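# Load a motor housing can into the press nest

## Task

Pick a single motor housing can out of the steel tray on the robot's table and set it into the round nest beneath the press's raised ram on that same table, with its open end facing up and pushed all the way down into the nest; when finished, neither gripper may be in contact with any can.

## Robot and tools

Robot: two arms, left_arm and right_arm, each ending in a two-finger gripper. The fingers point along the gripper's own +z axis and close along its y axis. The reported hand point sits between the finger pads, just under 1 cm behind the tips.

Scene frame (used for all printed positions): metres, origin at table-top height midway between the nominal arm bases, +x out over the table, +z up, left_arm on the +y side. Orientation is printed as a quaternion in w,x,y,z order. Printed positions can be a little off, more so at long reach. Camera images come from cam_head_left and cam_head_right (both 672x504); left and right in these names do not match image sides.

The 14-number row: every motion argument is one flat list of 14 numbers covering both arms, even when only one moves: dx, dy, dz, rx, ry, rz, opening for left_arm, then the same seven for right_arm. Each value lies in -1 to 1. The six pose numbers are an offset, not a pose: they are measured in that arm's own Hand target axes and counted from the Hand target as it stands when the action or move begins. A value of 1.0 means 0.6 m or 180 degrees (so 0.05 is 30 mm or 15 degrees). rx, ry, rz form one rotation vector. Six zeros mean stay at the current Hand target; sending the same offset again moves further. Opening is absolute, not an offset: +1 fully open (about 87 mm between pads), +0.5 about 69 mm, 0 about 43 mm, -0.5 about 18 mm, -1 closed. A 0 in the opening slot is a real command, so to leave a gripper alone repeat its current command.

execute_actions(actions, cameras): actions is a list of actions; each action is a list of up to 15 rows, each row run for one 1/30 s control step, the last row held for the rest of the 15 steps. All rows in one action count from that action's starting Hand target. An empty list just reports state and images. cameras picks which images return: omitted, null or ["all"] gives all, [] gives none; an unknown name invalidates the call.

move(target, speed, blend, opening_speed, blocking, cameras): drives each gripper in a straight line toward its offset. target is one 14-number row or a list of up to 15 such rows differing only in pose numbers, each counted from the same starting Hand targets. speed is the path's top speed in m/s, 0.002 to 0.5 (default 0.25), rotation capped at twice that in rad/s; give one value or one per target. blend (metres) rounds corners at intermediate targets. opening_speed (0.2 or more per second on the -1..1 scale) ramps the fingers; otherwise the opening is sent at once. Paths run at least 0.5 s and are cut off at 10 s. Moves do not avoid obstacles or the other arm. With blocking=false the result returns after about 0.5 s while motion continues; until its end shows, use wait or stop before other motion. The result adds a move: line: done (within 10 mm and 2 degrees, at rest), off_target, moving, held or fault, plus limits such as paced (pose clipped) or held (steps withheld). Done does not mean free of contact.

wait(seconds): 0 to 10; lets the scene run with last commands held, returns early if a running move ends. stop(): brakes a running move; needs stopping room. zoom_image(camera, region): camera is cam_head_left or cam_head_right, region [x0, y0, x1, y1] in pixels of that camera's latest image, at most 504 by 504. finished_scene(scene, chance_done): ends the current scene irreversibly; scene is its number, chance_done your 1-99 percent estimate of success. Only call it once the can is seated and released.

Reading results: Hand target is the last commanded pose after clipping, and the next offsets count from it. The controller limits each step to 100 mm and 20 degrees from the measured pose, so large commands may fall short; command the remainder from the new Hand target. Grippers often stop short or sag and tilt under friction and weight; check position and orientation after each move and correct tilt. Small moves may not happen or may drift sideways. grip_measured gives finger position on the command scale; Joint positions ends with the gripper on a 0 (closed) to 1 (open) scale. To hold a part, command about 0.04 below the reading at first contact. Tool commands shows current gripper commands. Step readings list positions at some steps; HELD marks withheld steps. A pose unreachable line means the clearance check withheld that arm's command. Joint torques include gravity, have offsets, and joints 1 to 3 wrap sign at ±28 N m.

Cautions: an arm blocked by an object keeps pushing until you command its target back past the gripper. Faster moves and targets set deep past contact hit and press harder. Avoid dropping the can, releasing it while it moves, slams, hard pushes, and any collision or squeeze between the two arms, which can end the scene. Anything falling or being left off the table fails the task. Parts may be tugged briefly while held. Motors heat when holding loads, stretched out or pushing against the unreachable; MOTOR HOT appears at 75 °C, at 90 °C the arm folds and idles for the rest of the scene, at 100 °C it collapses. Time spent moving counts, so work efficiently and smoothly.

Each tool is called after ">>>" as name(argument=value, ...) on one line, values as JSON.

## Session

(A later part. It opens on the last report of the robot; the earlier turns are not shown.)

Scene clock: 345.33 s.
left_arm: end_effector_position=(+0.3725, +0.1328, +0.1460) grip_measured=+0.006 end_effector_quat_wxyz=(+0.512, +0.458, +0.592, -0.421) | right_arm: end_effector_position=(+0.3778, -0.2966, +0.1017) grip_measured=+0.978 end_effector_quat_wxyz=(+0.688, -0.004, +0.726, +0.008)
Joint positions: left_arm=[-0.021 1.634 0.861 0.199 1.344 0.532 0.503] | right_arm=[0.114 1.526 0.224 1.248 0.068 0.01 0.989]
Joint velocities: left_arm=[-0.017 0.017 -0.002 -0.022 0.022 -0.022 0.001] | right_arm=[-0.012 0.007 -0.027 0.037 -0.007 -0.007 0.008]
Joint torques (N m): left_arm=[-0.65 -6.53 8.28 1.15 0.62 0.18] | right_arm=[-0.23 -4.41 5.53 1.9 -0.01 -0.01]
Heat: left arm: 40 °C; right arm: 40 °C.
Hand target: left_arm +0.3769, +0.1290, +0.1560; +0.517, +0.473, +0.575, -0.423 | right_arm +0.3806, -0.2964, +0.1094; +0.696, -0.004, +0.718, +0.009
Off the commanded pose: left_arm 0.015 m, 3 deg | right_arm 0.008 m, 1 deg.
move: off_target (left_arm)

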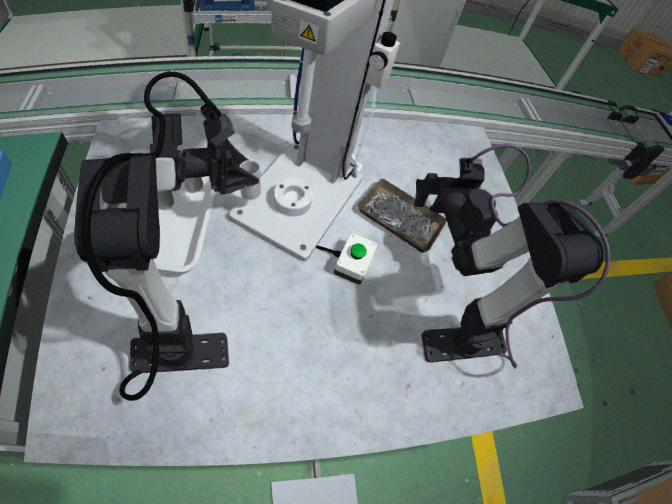

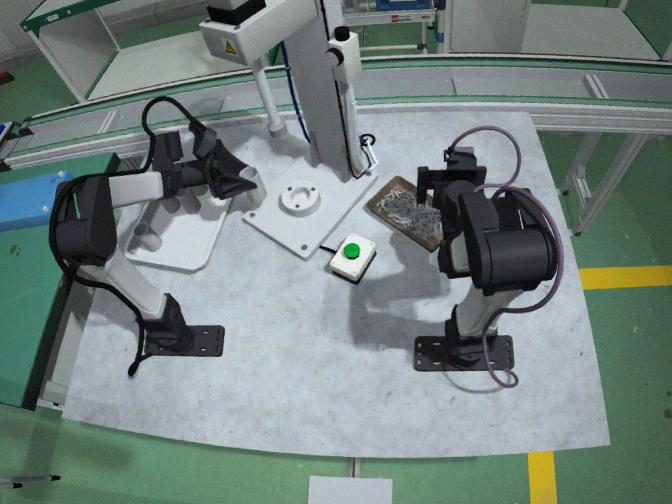

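>>> move(target=[-0.023,0.01,0.145,0,0,0,-0.2,0,0,0,0,0,0,1], speed=0.1)

>>> zoom_image(camera="cam_head_right", region=[240, 120, 360, 220])

>>> zoom_image(camera="cam_head_left", region=[240, 120, 360, 220])

Scene clock: 353.17 s.
left_arm: end_effector_position=(+0.3897, +0.0472, +0.1486) grip_measured=+0.006 end_effector_quat_wxyz=(+0.502, +0.465, +0.588, -0.433) | right_arm: end_effector_position=(+0.3778, -0.2966, +0.1017) grip_measured=+0.978 end_effector_quat_wxyz=(+0.688, -0.004, +0.726, +0.008)
Joint positions: left_arm=[-0.268 1.749 0.92 0.526 1.148 0.235 0.503] | right_arm=[0.114 1.526 0.224 1.248 0.068 0.01 0.989]
Joint velocities: left_arm=[-0.002 0.002 -0.002 -0.051 0.007 -0.007 -0.009] | right_arm=[-0.007 -0.012 -0.007 0.037 -0.022 0.007 -0.013]
Joint torques (N m): left_arm=[-0.35 -7.56 8.25 1.62 0.24 -0.07] | right_arm=[-0.21 -4.41 5.53 1.9 -0.01 0]
Heat: left arm: 40 °C; right arm: 41 °C.
Hand target: left_arm +0.3999, +0.0433, +0.1612; +0.519, +0.470, +0.573, -0.426 | right_arm +0.3806, -0.2964, +0.1094; +0.696, -0.004, +0.718, +0.009
Off the commanded pose: left_arm 0.016 m, 3 deg | right_arm 0.008 m, 1 deg.
move: off_target (left_arm)

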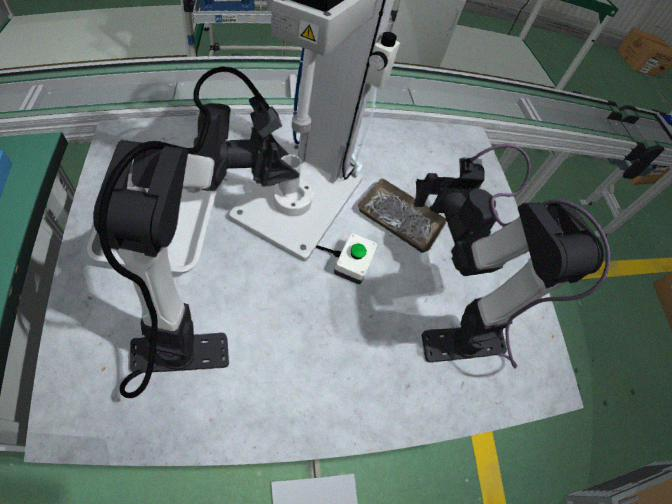

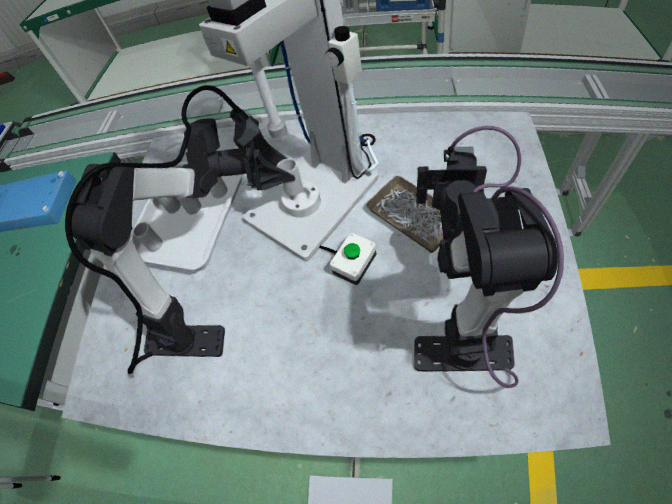

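Scaled by 4.200.

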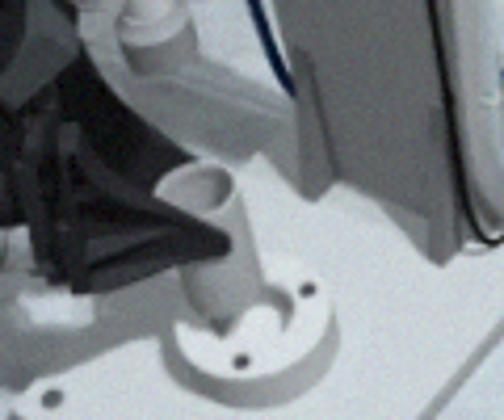

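Scaled by 4.200.

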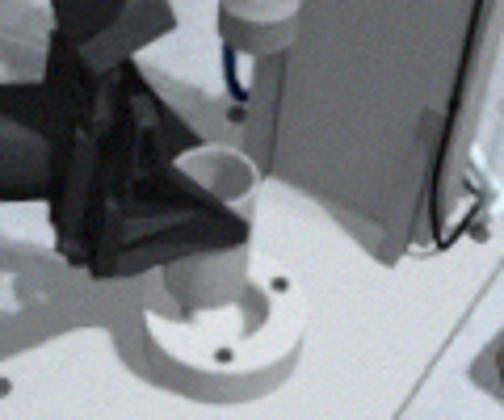

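>>> move(target=[0.012,0,0.022,0,0,0,-0.2,0,0,0,0,0,0,1], speed=0.05)

>>> zoom_image(camera="cam_head_right", region=[240, 120, 360, 220])

>>> zoom_image(camera="cam_head_left", region=[240, 120, 360, 220])

Scene clock: 359.30 s.
left_arm: end_effector_position=(+0.3923, +0.0363, +0.1393) grip_measured=+0.006 end_effector_quat_wxyz=(+0.501, +0.464, +0.589, -0.432) | right_arm: end_effector_position=(+0.3778, -0.2966, +0.1017) grip_measured=+0.978 end_effector_quat_wxyz=(+0.688, -0.004, +0.726, +0.008)
Joint positions: left_arm=[-0.297 1.788 0.92 0.581 1.118 0.214 0.503] | right_arm=[0.114 1.526 0.224 1.248 0.068 0.01 0.989]
Joint velocities: left_arm=[0.007 0.007 0.007 -0.007 -0.11 -0.051 -0.004] | right_arm=[0.012 0.002 0.017 0.037 0.037 -0.007 -0.003]
Joint torques (N m): left_arm=[-0.55 -7.69 8.27 1.66 0.25 -0.08] | right_arm=[-0.23 -4.42 5.53 1.9 -0.01 0]
Heat: left arm: 41 °C; right arm: 41 °C.
Hand target: left_arm +0.4023, +0.0311, +0.1525; +0.519, +0.470, +0.573, -0.426 | right_arm +0.3806, -0.2964, +0.1094; +0.696, -0.004, +0.718, +0.009
Off the commanded pose: left_arm 0.018 m, 3 deg | right_arm 0.008 m, 1 deg.
move: off_target (left_arm)

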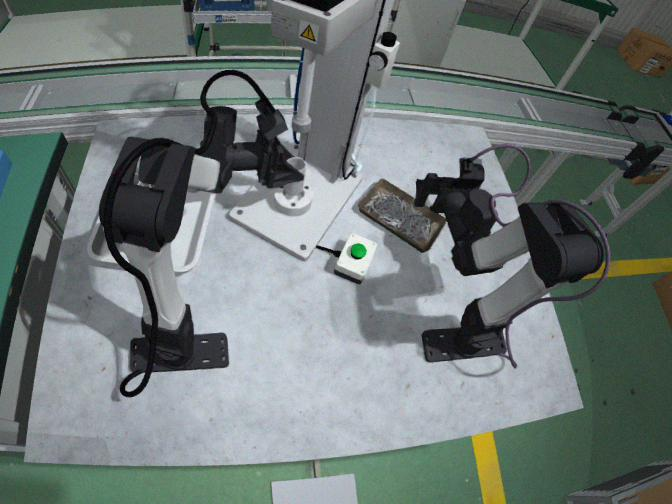

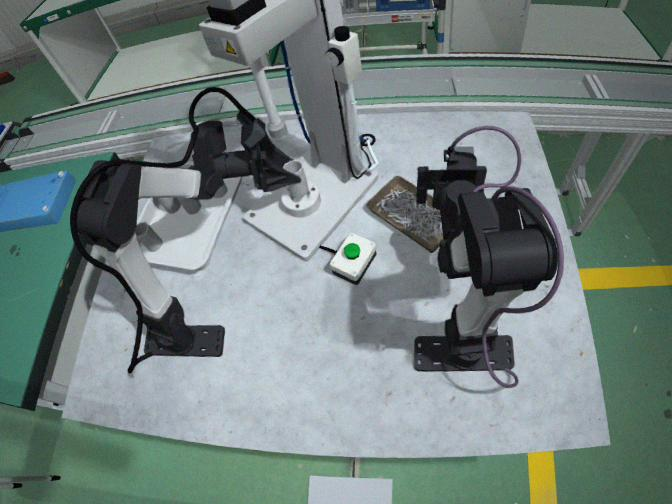

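Scaled by 4.200.

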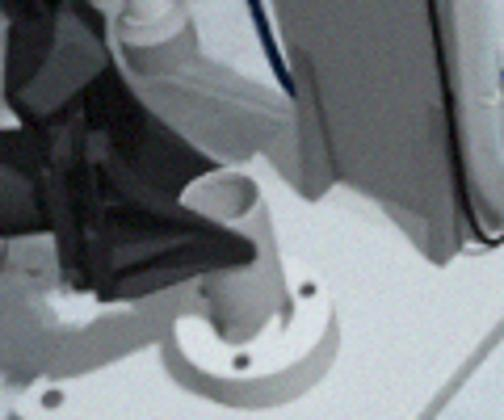

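Scaled by 4.200.

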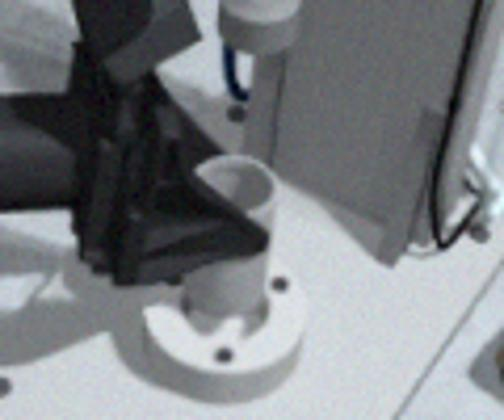

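>>> move(target=[0.058,0,0,0,0,0,-0.2,0,0,0,0,0,0,1], speed=0.05)

>>> zoom_image(camera="cam_head_right", region=[240, 120, 360, 220])

>>> zoom_image(camera="cam_head_left", region=[240, 120, 360, 220])

Scene clock: 363.60 s.
left_arm: end_effector_position=(+0.3997, +0.0324, +0.1326) grip_measured=+0.006 end_effector_quat_wxyz=(+0.527, +0.481, +0.555, -0.426) | right_arm: end_effector_position=(+0.3778, -0.2966, +0.1017) grip_measured=+0.978 end_effector_quat_wxyz=(+0.688, -0.004, +0.726, +0.008)
Joint positions: left_arm=[-0.297 1.857 0.907 0.755 1.142 0.212 0.503] | right_arm=[0.114 1.526 0.224 1.248 0.068 0.01 0.989]
Joint velocities: left_arm=[0.012 -0.027 -0.032 -0.007 -0.007 -0.066 -0.011] | right_arm=[-0.007 0.002 -0.002 0.022 0.051 0.007 0.013]
Joint torques (N m): left_arm=[0.29 -6.5 4.11 1.31 0.03 0.03] | right_arm=[-0.23 -4.41 5.53 1.9 -0.01 -0.01]
Heat: left arm: 42 °C; right arm: 41 °C.
Hand target: left_arm +0.4012, +0.0347, +0.1176; +0.519, +0.470, +0.573, -0.426 | right_arm +0.3806, -0.2964, +0.1094; +0.696, -0.004, +0.718, +0.009
Off the commanded pose: left_arm 0.015 m, 3 deg | right_arm 0.008 m, 1 deg.
move: off_target (left_arm)

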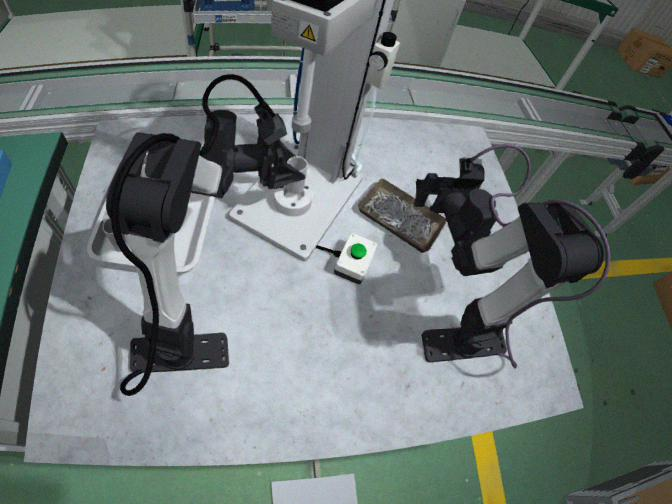

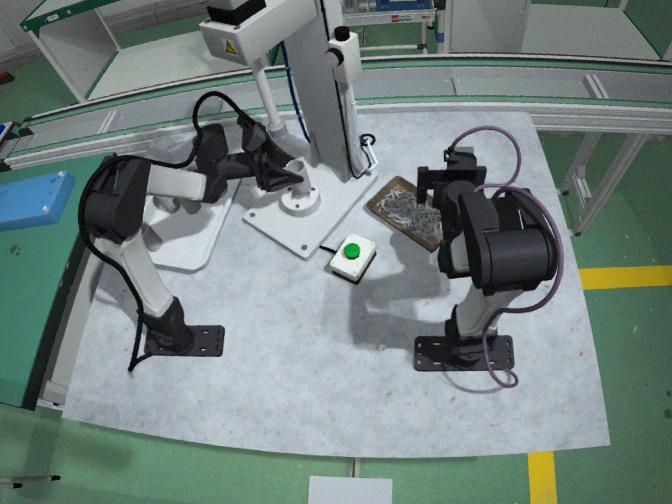

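Scaled by 4.200.

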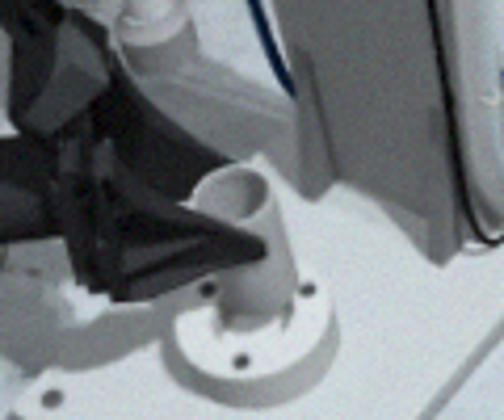

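Scaled by 4.200.

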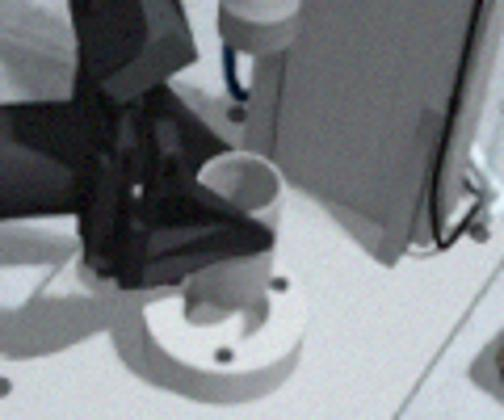

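>>> move(target=[0,-0.02,-0.004,0,0,0,-0.2,0,0,0,0,0,0,1], speed=0.05)

>>> zoom_image(camera="cam_head_right", region=[240, 120, 360, 220])

>>> zoom_image(camera="cam_head_left", region=[240, 120, 360, 220])

Scene clock: 368.80 s.
left_arm: end_effector_position=(+0.3965, +0.0335, +0.1317) grip_measured=+0.006 end_effector_quat_wxyz=(+0.541, +0.486, +0.544, -0.418) | right_arm: end_effector_position=(+0.3778, -0.2966, +0.1017) grip_measured=+0.978 end_effector_quat_wxyz=(+0.688, -0.004, +0.726, +0.008)
Joint positions: left_arm=[-0.297 1.854 0.869 0.83 1.138 0.211 0.503] | right_arm=[0.114 1.526 0.224 1.248 0.068 0.01 0.989]
Joint velocities: left_arm=[-0.002 -0.002 0.002 -0.037 0.022 0.022 0.006] | right_arm=[-0.002 -0.012 -0.012 0.007 -0.022 -0.022 0.013]
Joint torques (N m): left_arm=[-0.53 -9.65 2.69 0.85 -0.02 -0.1] | right_arm=[-0.21 -4.42 5.53 1.9 -0.01 -0.01]
Heat: left arm: 41 °C; right arm: 41 °C.
Hand target: left_arm +0.3890, +0.0346, +0.1182; +0.519, +0.470, +0.573, -0.426 | right_arm +0.3806, -0.2964, +0.1094; +0.696, -0.004, +0.718, +0.009
Off the commanded pose: left_arm 0.016 m, 5 deg | right_arm 0.008 m, 1 deg.
move: off_target (left_arm)

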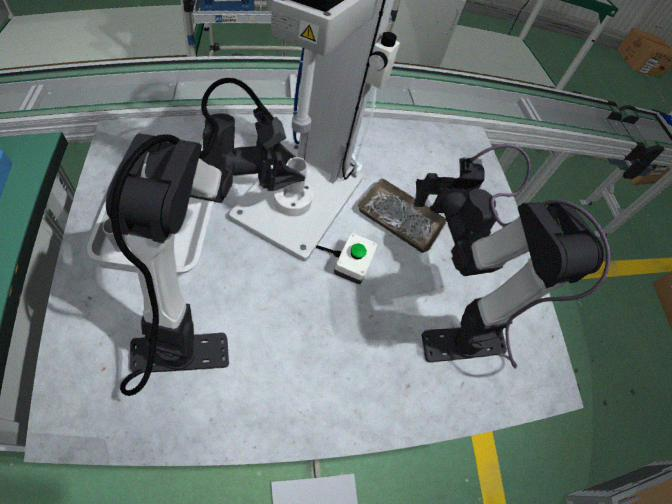

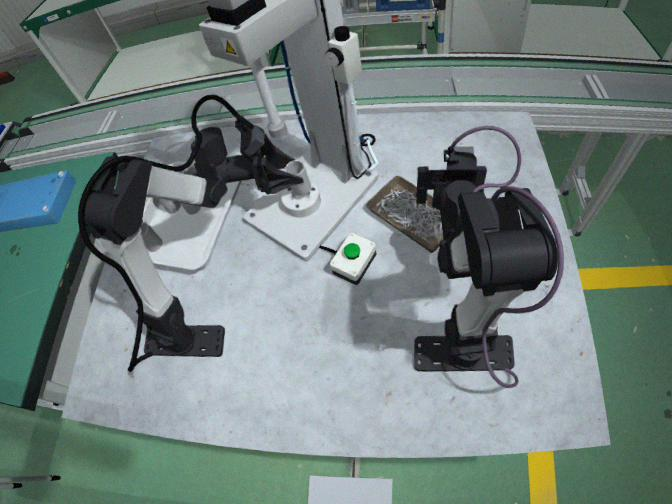

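Scaled by 4.200.

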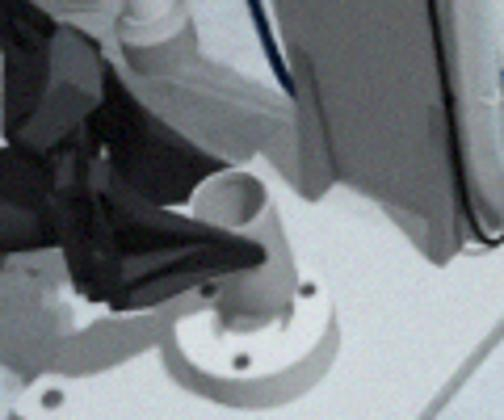

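Scaled by 4.200.

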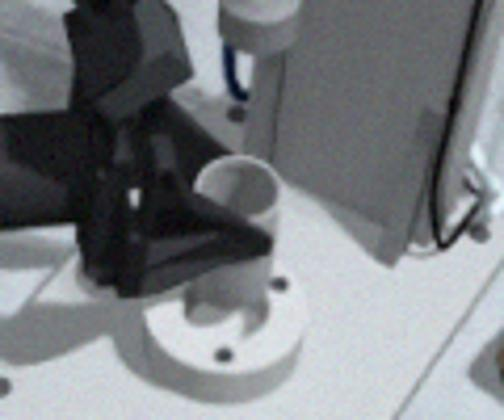

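>>> move(target=[-0.012,-0.022,0.004,0,0,0,-0.2,0,0,0,0,0,0,1], speed=0.05)

>>> zoom_image(camera="cam_head_right", region=[240, 120, 360, 220])

>>> zoom_image(camera="cam_head_left", region=[240, 120, 360, 220])

Scene clock: 374.13 s.
left_arm: end_effector_position=(+0.3902, +0.0312, +0.1321) grip_measured=+0.006 end_effector_quat_wxyz=(+0.545, +0.478, +0.554, -0.409) | right_arm: end_effector_position=(+0.3778, -0.2966, +0.1017) grip_measured=+0.978 end_effector_quat_wxyz=(+0.688, -0.004, +0.726, +0.008)
Joint positions: left_arm=[-0.316 1.818 0.827 0.836 1.087 0.206 0.503] | right_arm=[0.114 1.526 0.224 1.248 0.068 0.01 0.989]
Joint velocities: left_arm=[-0.007 0.012 -0.002 0.022 -0.007 0.007 -0.004] | right_arm=[0.002 0.002 -0.022 0.007 -0.037 -0.007 -0.008]
Joint torques (N m): left_arm=[-1.07 -10.54 3.28 0.82 0.25 -0.21] | right_arm=[-0.24 -4.41 5.53 1.9 -0.01 0]
Heat: left arm: 40 °C; right arm: 41 °C.
Hand target: left_arm +0.3768, +0.0288, +0.1254; +0.519, +0.470, +0.573, -0.427 | right_arm +0.3806, -0.2964, +0.1094; +0.696, -0.004, +0.718, +0.009
Off the commanded pose: left_arm 0.015 m, 4 deg | right_arm 0.008 m, 1 deg.
move: off_target (left_arm)

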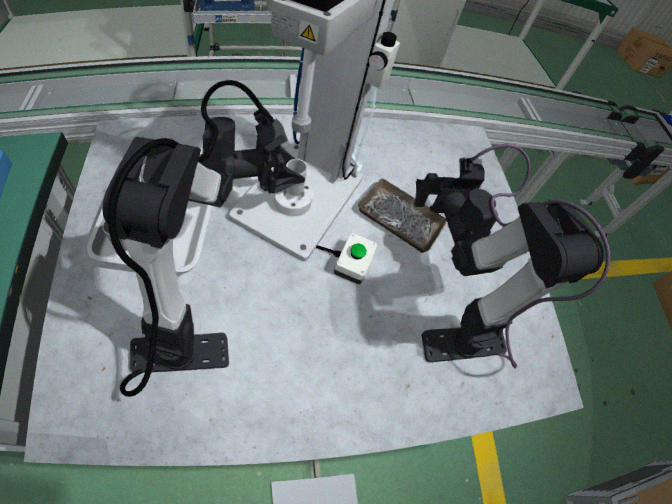

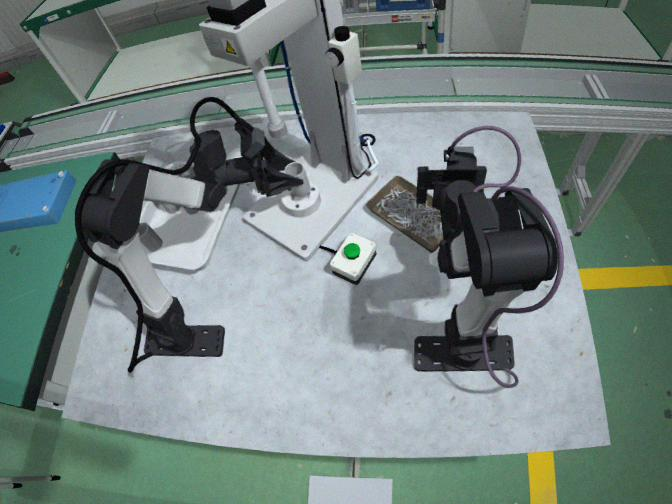

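Scaled by 4.200.

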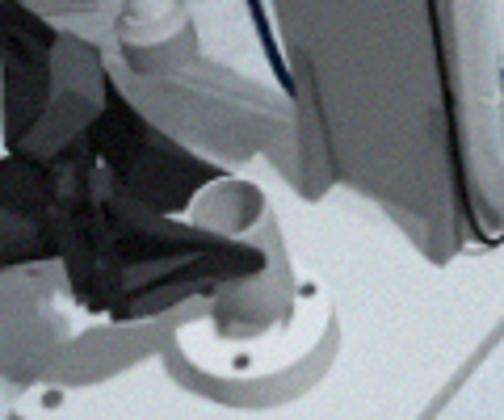

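Scaled by 4.200.

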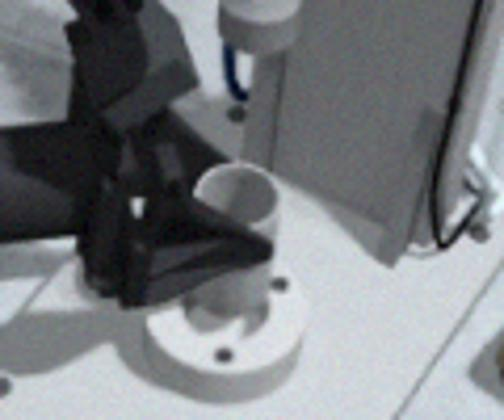

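>>> move(target=[0.012,0.006,0.022,0,0,0,-0.2,0,0,0,0,0,0,1], speed=0.05)

>>> zoom_image(camera="cam_head_right", region=[240, 120, 360, 220])

>>> zoom_image(camera="cam_head_left", region=[240, 120, 360, 220])

Scene clock: 378.60 s.
left_arm: end_effector_position=(+0.3870, +0.0225, +0.1326) grip_measured=+0.006 end_effector_quat_wxyz=(+0.543, +0.477, +0.554, -0.413) | right_arm: end_effector_position=(+0.3778, -0.2966, +0.1017) grip_measured=+0.978 end_effector_quat_wxyz=(+0.688, -0.004, +0.726, +0.008)
Joint positions: left_arm=[-0.341 1.82 0.827 0.849 1.068 0.186 0.503] | right_arm=[0.114 1.526 0.224 1.248 0.068 0.01 0.989]
Joint velocities: left_arm=[0.002 0.007 0.002 -0.022 0.051 0.022 -0.009] | right_arm=[-0.007 0.002 -0.017 -0.037 0.022 -0.051 0.008]
Joint torques (N m): left_arm=[-1.31 -5.79 5.26 1.05 0.15 -0.12] | right_arm=[-0.23 -4.42 5.53 1.9 -0.01 0]
Heat: left arm: 40 °C; right arm: 41 °C.
Hand target: left_arm +0.3827, +0.0173, +0.1169; +0.519, +0.469, +0.573, -0.427 | right_arm +0.3806, -0.2964, +0.1094; +0.696, -0.004, +0.718, +0.009
Off the commanded pose: left_arm 0.017 m, 4 deg | right_arm 0.008 m, 1 deg.
move: off_target (left_arm)

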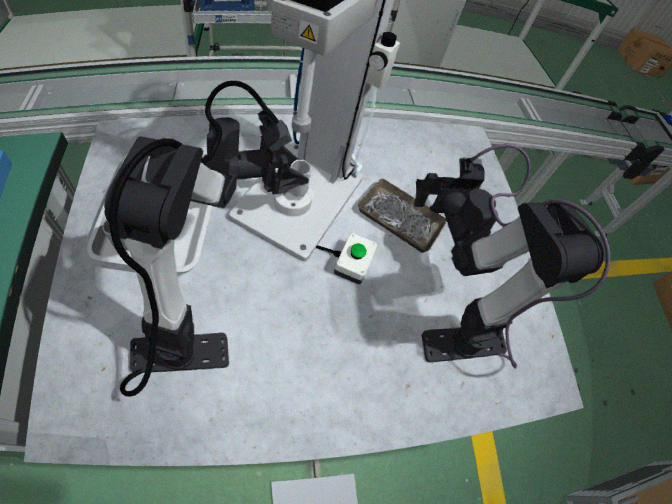

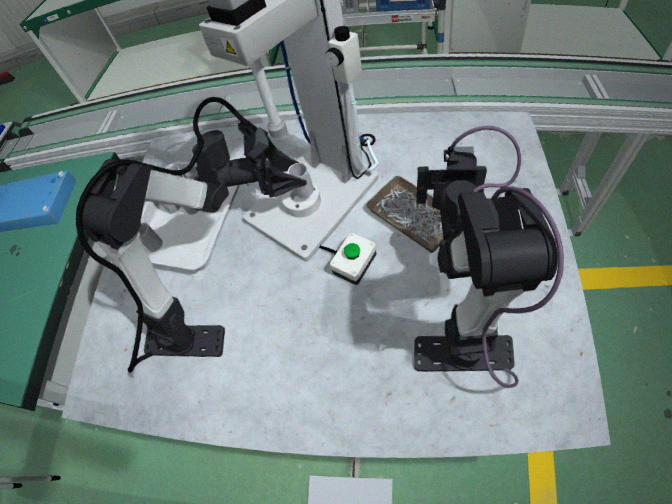

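Scaled by 4.200.

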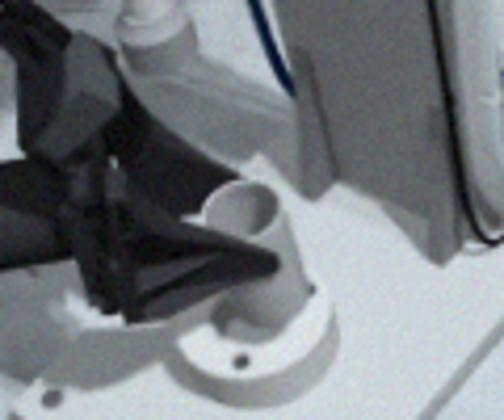

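Scaled by 4.200.

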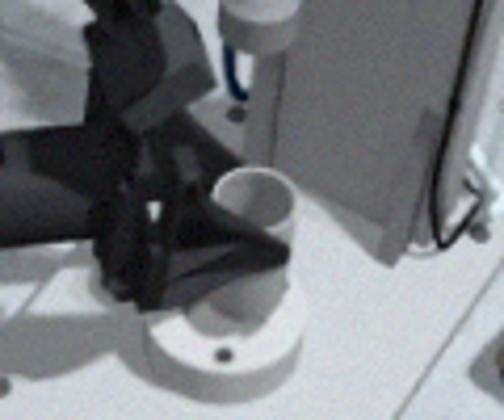

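>>> move(target=[0.0,0,-0.02,0,0,0,-0.2,0,0,0,0,0,0,1], speed=0.03)

>>> zoom_image(camera="cam_head_right", region=[240, 120, 360, 220])

>>> zoom_image(camera="cam_head_left", region=[240, 120, 360, 220])

Scene clock: 385.60 s.
left_arm: end_effector_position=(+0.3876, +0.0253, +0.1326) grip_measured=+0.005 end_effector_quat_wxyz=(+0.542, +0.476, +0.555, -0.414) | right_arm: end_effector_position=(+0.3778, -0.2966, +0.1017) grip_measured=+0.978 end_effector_quat_wxyz=(+0.688, -0.004, +0.726, +0.008)
Joint positions: left_arm=[-0.332 1.82 0.827 0.848 1.078 0.186 0.503] | right_arm=[0.114 1.526 0.224 1.248 0.068 0.01 0.989]
Joint velocities: left_arm=[-0.027 -0.002 -0.017 0.007 -0.066 -0.007 0.001] | right_arm=[-0.022 -0.007 0.012 0.007 -0.022 0.037 -0.024]
Joint torques (N m): left_arm=[0.73 -7.92 3.77 0.94 0.33 0.02] | right_arm=[-0.23 -4.41 5.55 1.9 -0.01 -0.01]
Heat: left arm: 39 °C; right arm: 41 °C.
Hand target: left_arm +0.3804, +0.0292, +0.1181; +0.519, +0.470, +0.573, -0.427 | right_arm +0.3806, -0.2964, +0.1094; +0.696, -0.004, +0.718, +0.009
Off the commanded pose: left_arm 0.017 m, 4 deg | right_arm 0.008 m, 1 deg.
move: off_target (left_arm)

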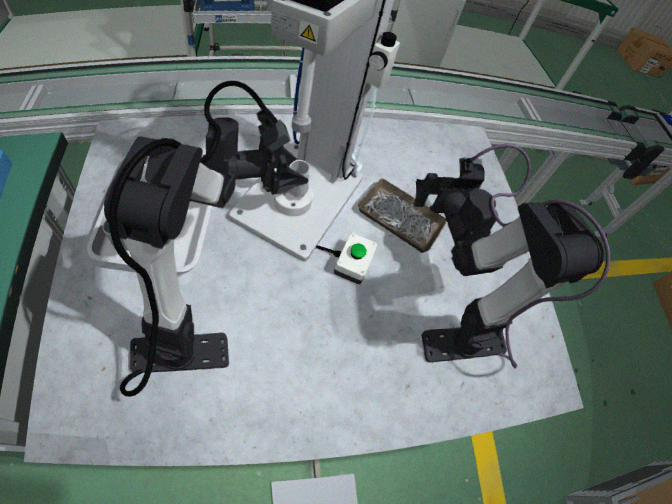

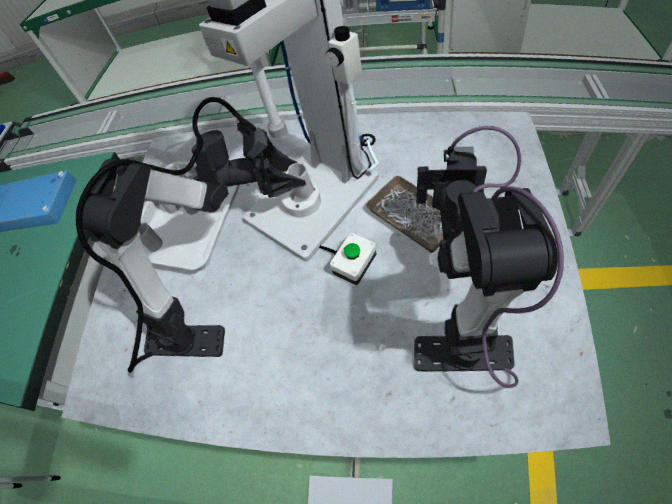

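Scaled by 4.200.

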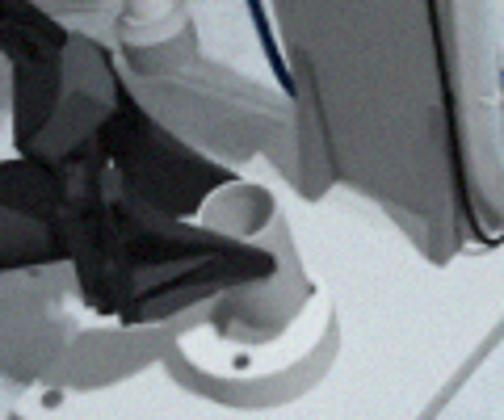

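Scaled by 4.200.

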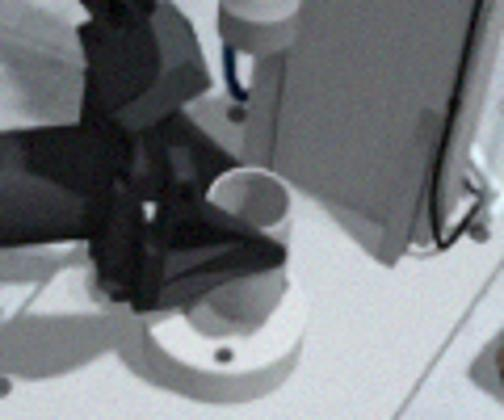

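>>> move(target=[0.0,0,-0.01,0,0,0,-0.2,0,0,0,0,0,0,1], speed=0.03)

>>> zoom_image(camera="cam_head_right", region=[240, 120, 360, 220])

>>> zoom_image(camera="cam_head_left", region=[240, 120, 360, 220])

Scene clock: 391.23 s.
left_arm: end_effector_position=(+0.3871, +0.0295, +0.1317) grip_measured=+0.005 end_effector_quat_wxyz=(+0.541, +0.478, +0.553, -0.416) | right_arm: end_effector_position=(+0.3778, -0.2966, +0.1017) grip_measured=+0.978 end_effector_quat_wxyz=(+0.688, -0.004, +0.726, +0.008)
Joint positions: left_arm=[-0.319 1.82 0.824 0.847 1.097 0.192 0.503] | right_arm=[0.114 1.526 0.224 1.248 0.068 0.01 0.989]
Joint velocities: left_arm=[-0.017 -0.012 -0.002 0.022 0.007 -0.051 -0.009] | right_arm=[-0.017 -0.012 0.002 -0.007 0.022 -0.007 0.008]
Joint torques (N m): left_arm=[0.91 -9.02 3.17 0.85 0.3 0.09] | right_arm=[-0.23 -4.41 5.53 1.9 -0.01 0]
Heat: left arm: 39 °C; right arm: 41 °C.
Hand target: left_arm +0.3791, +0.0350, +0.1186; +0.519, +0.470, +0.573, -0.427 | right_arm +0.3806, -0.2964, +0.1094; +0.696, -0.004, +0.718, +0.009
Off the commanded pose: left_arm 0.016 m, 4 deg | right_arm 0.008 m, 1 deg.
move: off_target (left_arm)

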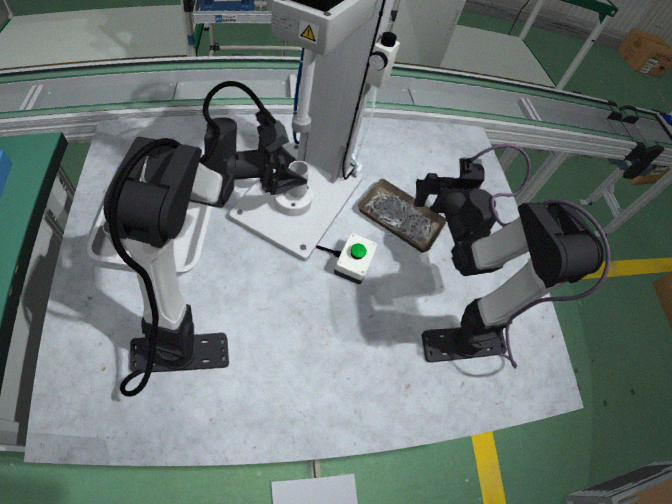

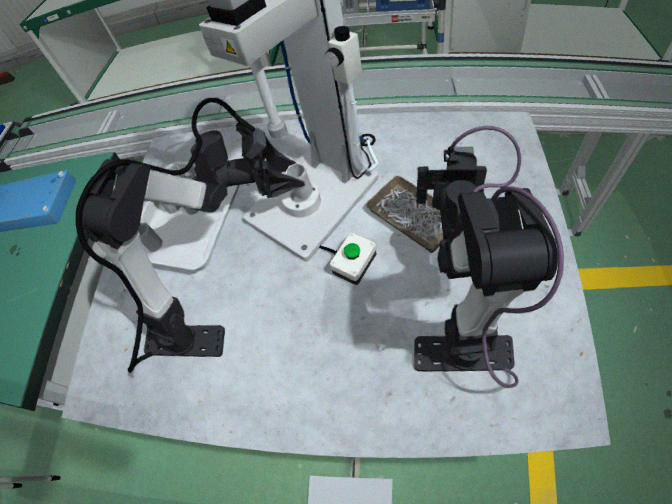

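Scaled by 4.200.

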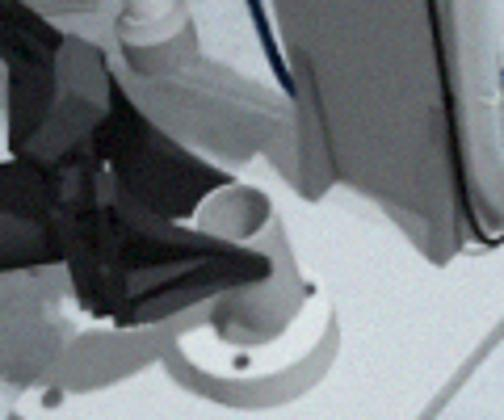

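Scaled by 4.200.

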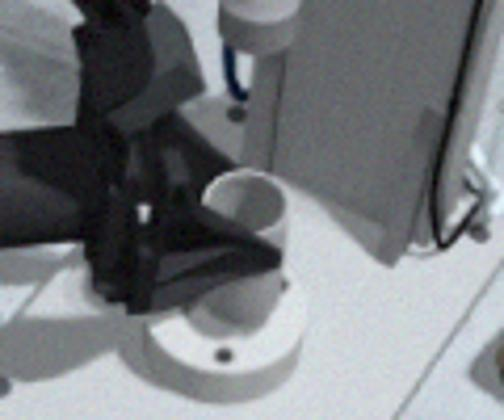

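>>> move(target=[0.0,0.016,-0.003,0,0,0,-0.2,0,0,0,0,0,0,1], speed=0.03, cameras=[])

>>> move(target=[0.0,0.006,-0.005,0,0,0,-0.2,0,0,0,0,0,0,1], speed=0.03)

>>> zoom_image(camera="cam_head_right", region=[240, 120, 360, 220])

>>> zoom_image(camera="cam_head_left", region=[240, 120, 360, 220])

Scene clock: 397.20 s.
left_arm: end_effector_position=(+0.3857, +0.0336, +0.1314) grip_measured=+0.005 end_effector_quat_wxyz=(+0.539, +0.482, +0.549, -0.420) | right_arm: end_effector_position=(+0.3778, -0.2966, +0.1017) grip_measured=+0.978 end_effector_quat_wxyz=(+0.688, -0.004, +0.726, +0.008)
Joint positions: left_arm=[-0.305 1.82 0.824 0.84 1.126 0.2 0.503] | right_arm=[0.114 1.526 0.224 1.248 0.068 0.01 0.989]
Joint velocities: left_arm=[-0.012 0.012 -0.002 -0.022 -0.022 0.007 0.011] | right_arm=[-0.002 -0.007 0.012 -0.007 -0.037 -0.022 -0.003]
Joint torques (N m): left_arm=[1.22 -6.79 5.68 0.73 0.14 0.03] | right_arm=[-0.21 -4.42 5.53 1.9 -0.01 0]
Heat: left arm: 38 °C; right arm: 41 °C.
Hand target: left_arm +0.3882, +0.0387, +0.1186; +0.518, +0.470, +0.573, -0.426 | right_arm +0.3806, -0.2964, +0.1094; +0.696, -0.004, +0.718, +0.009
Off the commanded pose: left_arm 0.014 m, 4 deg | right_arm 0.008 m, 1 deg.
move: off_target (left_arm)
No camera images: "cameras" was empty.

Scene clock: 398.10 s.
left_arm: end_effector_position=(+0.3863, +0.0365, +0.1318) grip_measured=+0.005 end_effector_quat_wxyz=(+0.535, +0.483, +0.549, -0.423) | right_arm: end_effector_position=(+0.3778, -0.2966, +0.1017) grip_measured=+0.978 end_effector_quat_wxyz=(+0.688, -0.004, +0.726, +0.008)
Joint positions: left_arm=[-0.295 1.82 0.833 0.819 1.144 0.206 0.503] | right_arm=[0.114 1.526 0.224 1.248 0.068 0.01 0.989]
Joint velocities: left_arm=[-0.022 0.012 -0.012 -0.022 0.022 0.037 0.006] | right_arm=[-0.002 -0.012 0.017 -0.11 0.007 -0.007 0.013]
Joint torques (N m): left_arm=[1.48 -6.39 5.81 0.84 0.1 0.1] | right_arm=[-0.21 -4.42 5.53 1.9 -0.01 0]
Heat: left arm: 38 °C; right arm: 41 °C.
Hand target: left_arm +0.3912, +0.0425, +0.1188; +0.519, +0.470, +0.573, -0.426 | right_arm +0.3806, -0.2964, +0.1094; +0.696, -0.004, +0.718, +0.009
Off the commanded pose: left_arm 0.015 m, 4 deg | right_arm 0.008 m, 1 deg.
move: off_target (left_arm)

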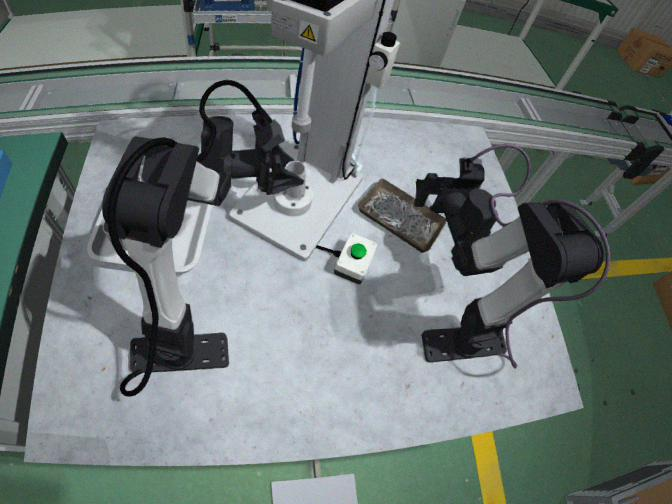

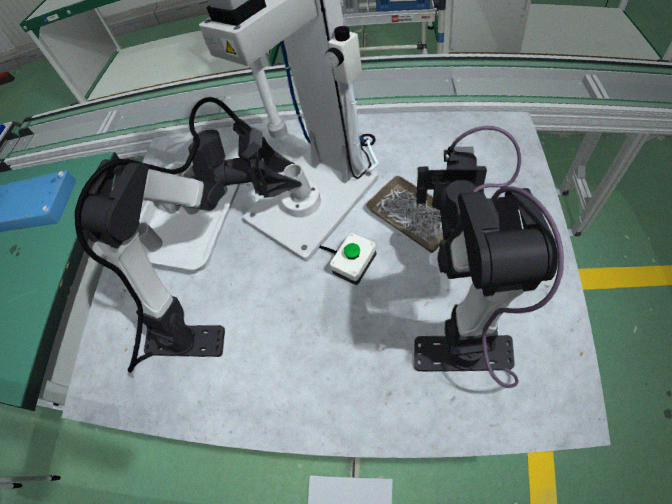

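Scaled by 4.200.

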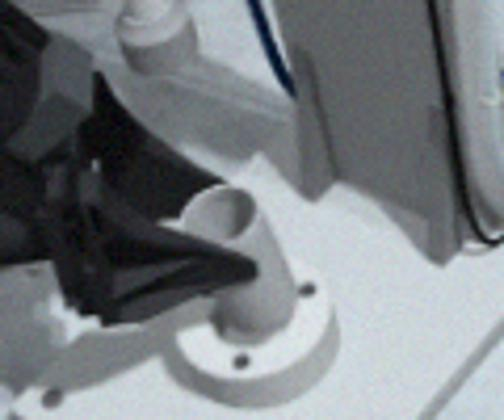

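Scaled by 4.200.

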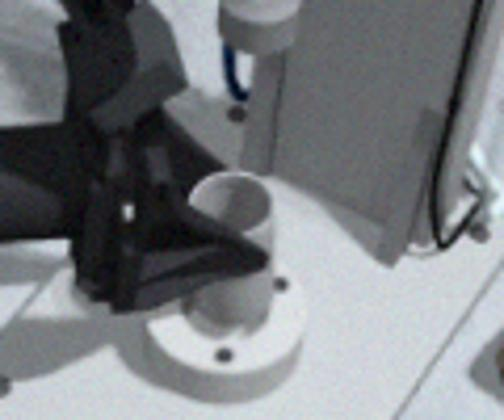

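>>> move(target=[0.015,0.002,0.017,0,0,0,-0.2,0,0,0,0,0,0,1], speed=0.03)

>>> zoom_image(camera="cam_head_right", region=[240, 120, 360, 220])

>>> zoom_image(camera="cam_head_left", region=[240, 120, 360, 220])

Scene clock: 401.97 s.
left_arm: end_effector_position=(+0.3865, +0.0329, +0.1302) grip_measured=+0.005 end_effector_quat_wxyz=(+0.535, +0.491, +0.537, -0.429) | right_arm: end_effector_position=(+0.3778, -0.2966, +0.1017) grip_measured=+0.978 end_effector_quat_wxyz=(+0.688, -0.004, +0.726, +0.008)
Joint positions: left_arm=[-0.299 1.847 0.844 0.854 1.166 0.203 0.502] | right_arm=[0.114 1.526 0.224 1.248 0.068 0.01 0.989]
Joint velocities: left_arm=[-0.022 0.007 0.002 0.007 0.007 0.037 -0.006] | right_arm=[-0.002 0.017 -0.017 -0.051 -0.022 -0.051 -0.003]
Joint torques (N m): left_arm=[-0.14 -4.89 5.22 0.91 -0.24 0.06] | right_arm=[-0.21 -4.41 5.53 1.9 -0.01 -0.01]
Heat: left arm: 39 °C; right arm: 41 °C.
Hand target: left_arm +0.3940, +0.0336, +0.1086; +0.519, +0.470, +0.573, -0.426 | right_arm +0.3806, -0.2964, +0.1094; +0.696, -0.004, +0.718, +0.009
Off the commanded pose: left_arm 0.023 m, 5 deg | right_arm 0.008 m, 1 deg.
move: off_target (left_arm)

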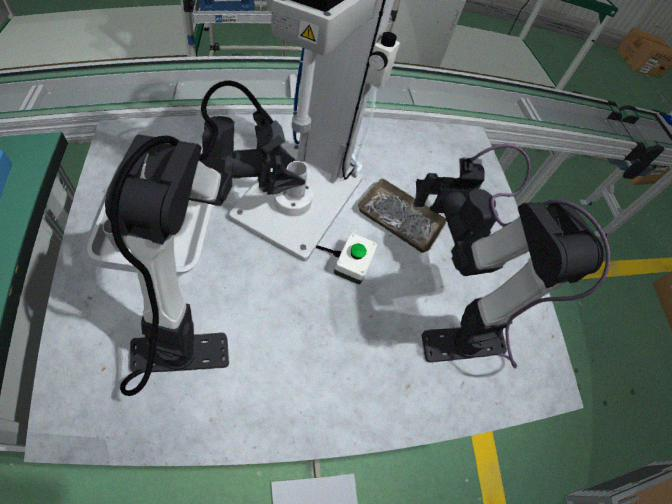

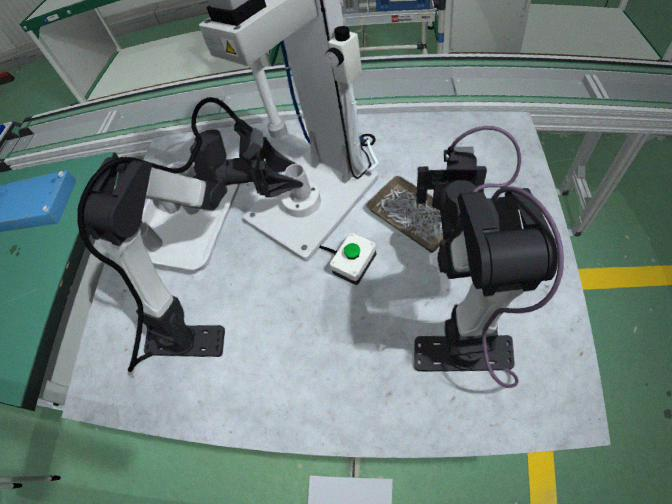

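Scaled by 4.200.

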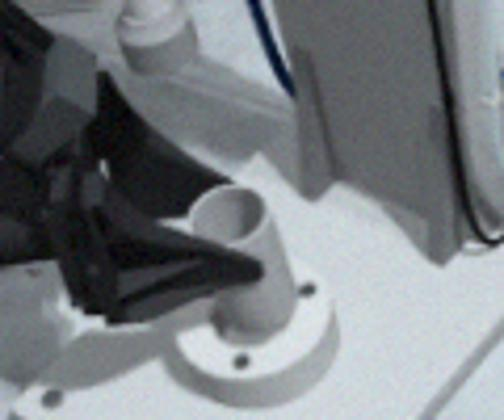

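Scaled by 4.200.

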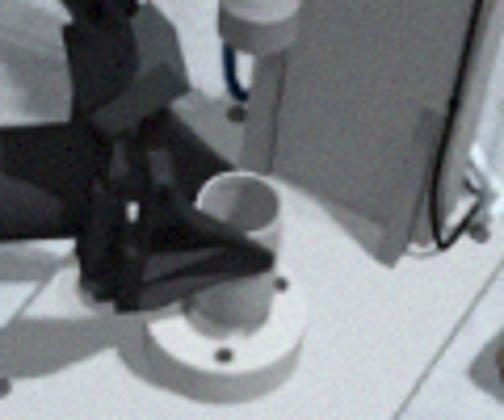

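>>> move(target=[0.0,0.005,-0.003,0,0.025,-0.02,-0.2,0,0,0,0,0,0,1], speed=0.03, cameras=[])

>>> move(target=[0.0,0.008,0.0,0,0,0,-0.2,0,0,0,0,0,0,1], speed=0.03)

>>> zoom_image(camera="cam_head_right", region=[240, 120, 360, 220])

>>> zoom_image(camera="cam_head_left", region=[240, 120, 360, 220])

Scene clock: 411.97 s.
left_arm: end_effector_position=(+0.3909, +0.0317, +0.1309) grip_measured=+0.005 end_effector_quat_wxyz=(+0.504, +0.489, +0.559, -0.440) | right_arm: end_effector_position=(+0.3778, -0.2966, +0.1017) grip_measured=+0.978 end_effector_quat_wxyz=(+0.688, -0.004, +0.726, +0.008)
Joint positions: left_arm=[-0.299 1.841 0.926 0.64 1.178 0.255 0.502] | right_arm=[0.114 1.526 0.224 1.248 0.068 0.01 0.989]
Joint velocities: left_arm=[0.002 0.002 0.032 -0.007 -0.051 -0.081 -0.006] | right_arm=[-0.017 -0.017 -0.002 -0.081 0.007 0.066 0.003]
Joint torques (N m): left_arm=[-0.13 -7.94 4.81 0.45 -0.46 0.34] | right_arm=[-0.23 -4.42 5.53 1.9 -0.01 0]
Heat: left arm: 38 °C; right arm: 41 °C.
Hand target: left_arm +0.3971, +0.0358, +0.1091; +0.483, +0.468, +0.607, -0.424 | right_arm +0.3806, -0.2964, +0.1094; +0.696, -0.004, +0.718, +0.009
Off the commanded pose: left_arm 0.023 m, 7 deg | right_arm 0.008 m, 1 deg.
move: off_target (left_arm)
No camera images: "cameras" was empty.

Scene clock: 412.93 s.
left_arm: end_effector_position=(+0.3919, +0.0315, +0.1314) grip_measured=+0.005 end_effector_quat_wxyz=(+0.499, +0.489, +0.562, -0.442) | right_arm: end_effector_position=(+0.3778, -0.2966, +0.1017) grip_measured=+0.978 end_effector_quat_wxyz=(+0.688, -0.004, +0.726, +0.008)
Joint positions: left_arm=[-0.299 1.841 0.943 0.603 1.179 0.264 0.502] | right_arm=[0.114 1.526 0.224 1.248 0.068 0.01 0.989]
Joint velocities: left_arm=[-0.022 -0.002 -0.022 0.007 0.007 -0.066 0.004] | right_arm=[0.012 -0.012 -0.002 -0.022 -0.037 -0.007 0.008]
Joint torques (N m): left_arm=[0.35 -6.84 5.38 0.54 -0.41 0.32] | right_arm=[-0.23 -4.41 5.53 1.9 -0.01 0]
Heat: left arm: 38 °C; right arm: 41 °C.
Hand target: left_arm +0.4018, +0.0369, +0.1087; +0.483, +0.468, +0.607, -0.424 | right_arm +0.3806, -0.2964, +0.1094; +0.696, -0.004, +0.718, +0.009
Off the commanded pose: left_arm 0.025 m, 6 deg | right_arm 0.008 m, 1 deg.
move: off_target (left_arm)

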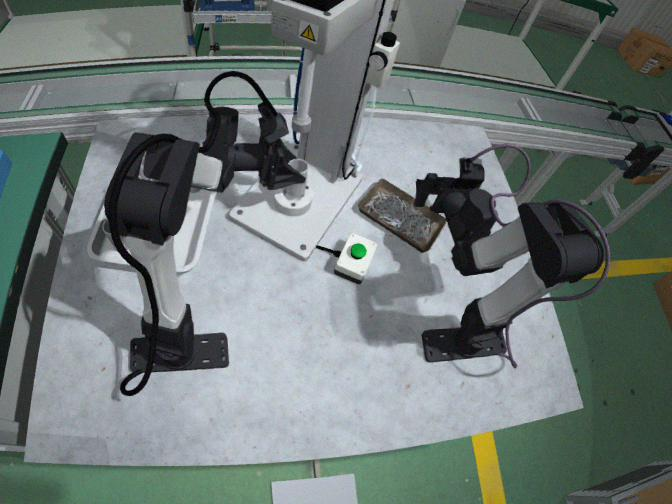

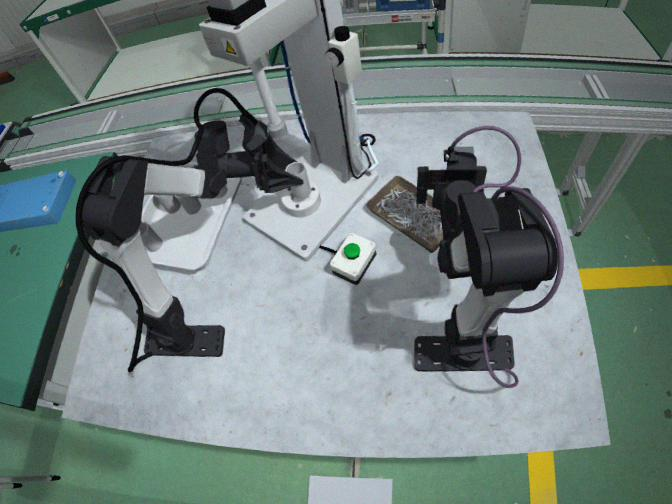

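Scaled by 4.200.

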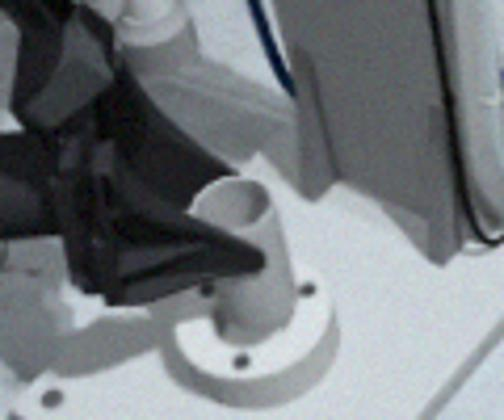

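Scaled by 4.200.

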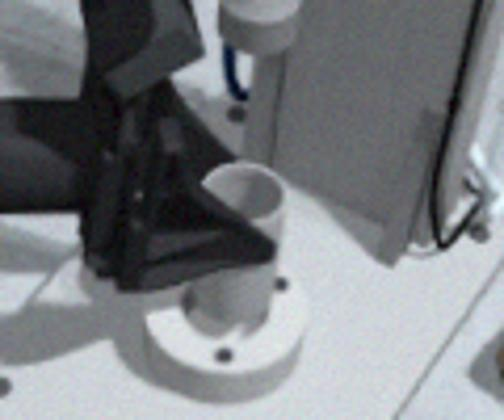

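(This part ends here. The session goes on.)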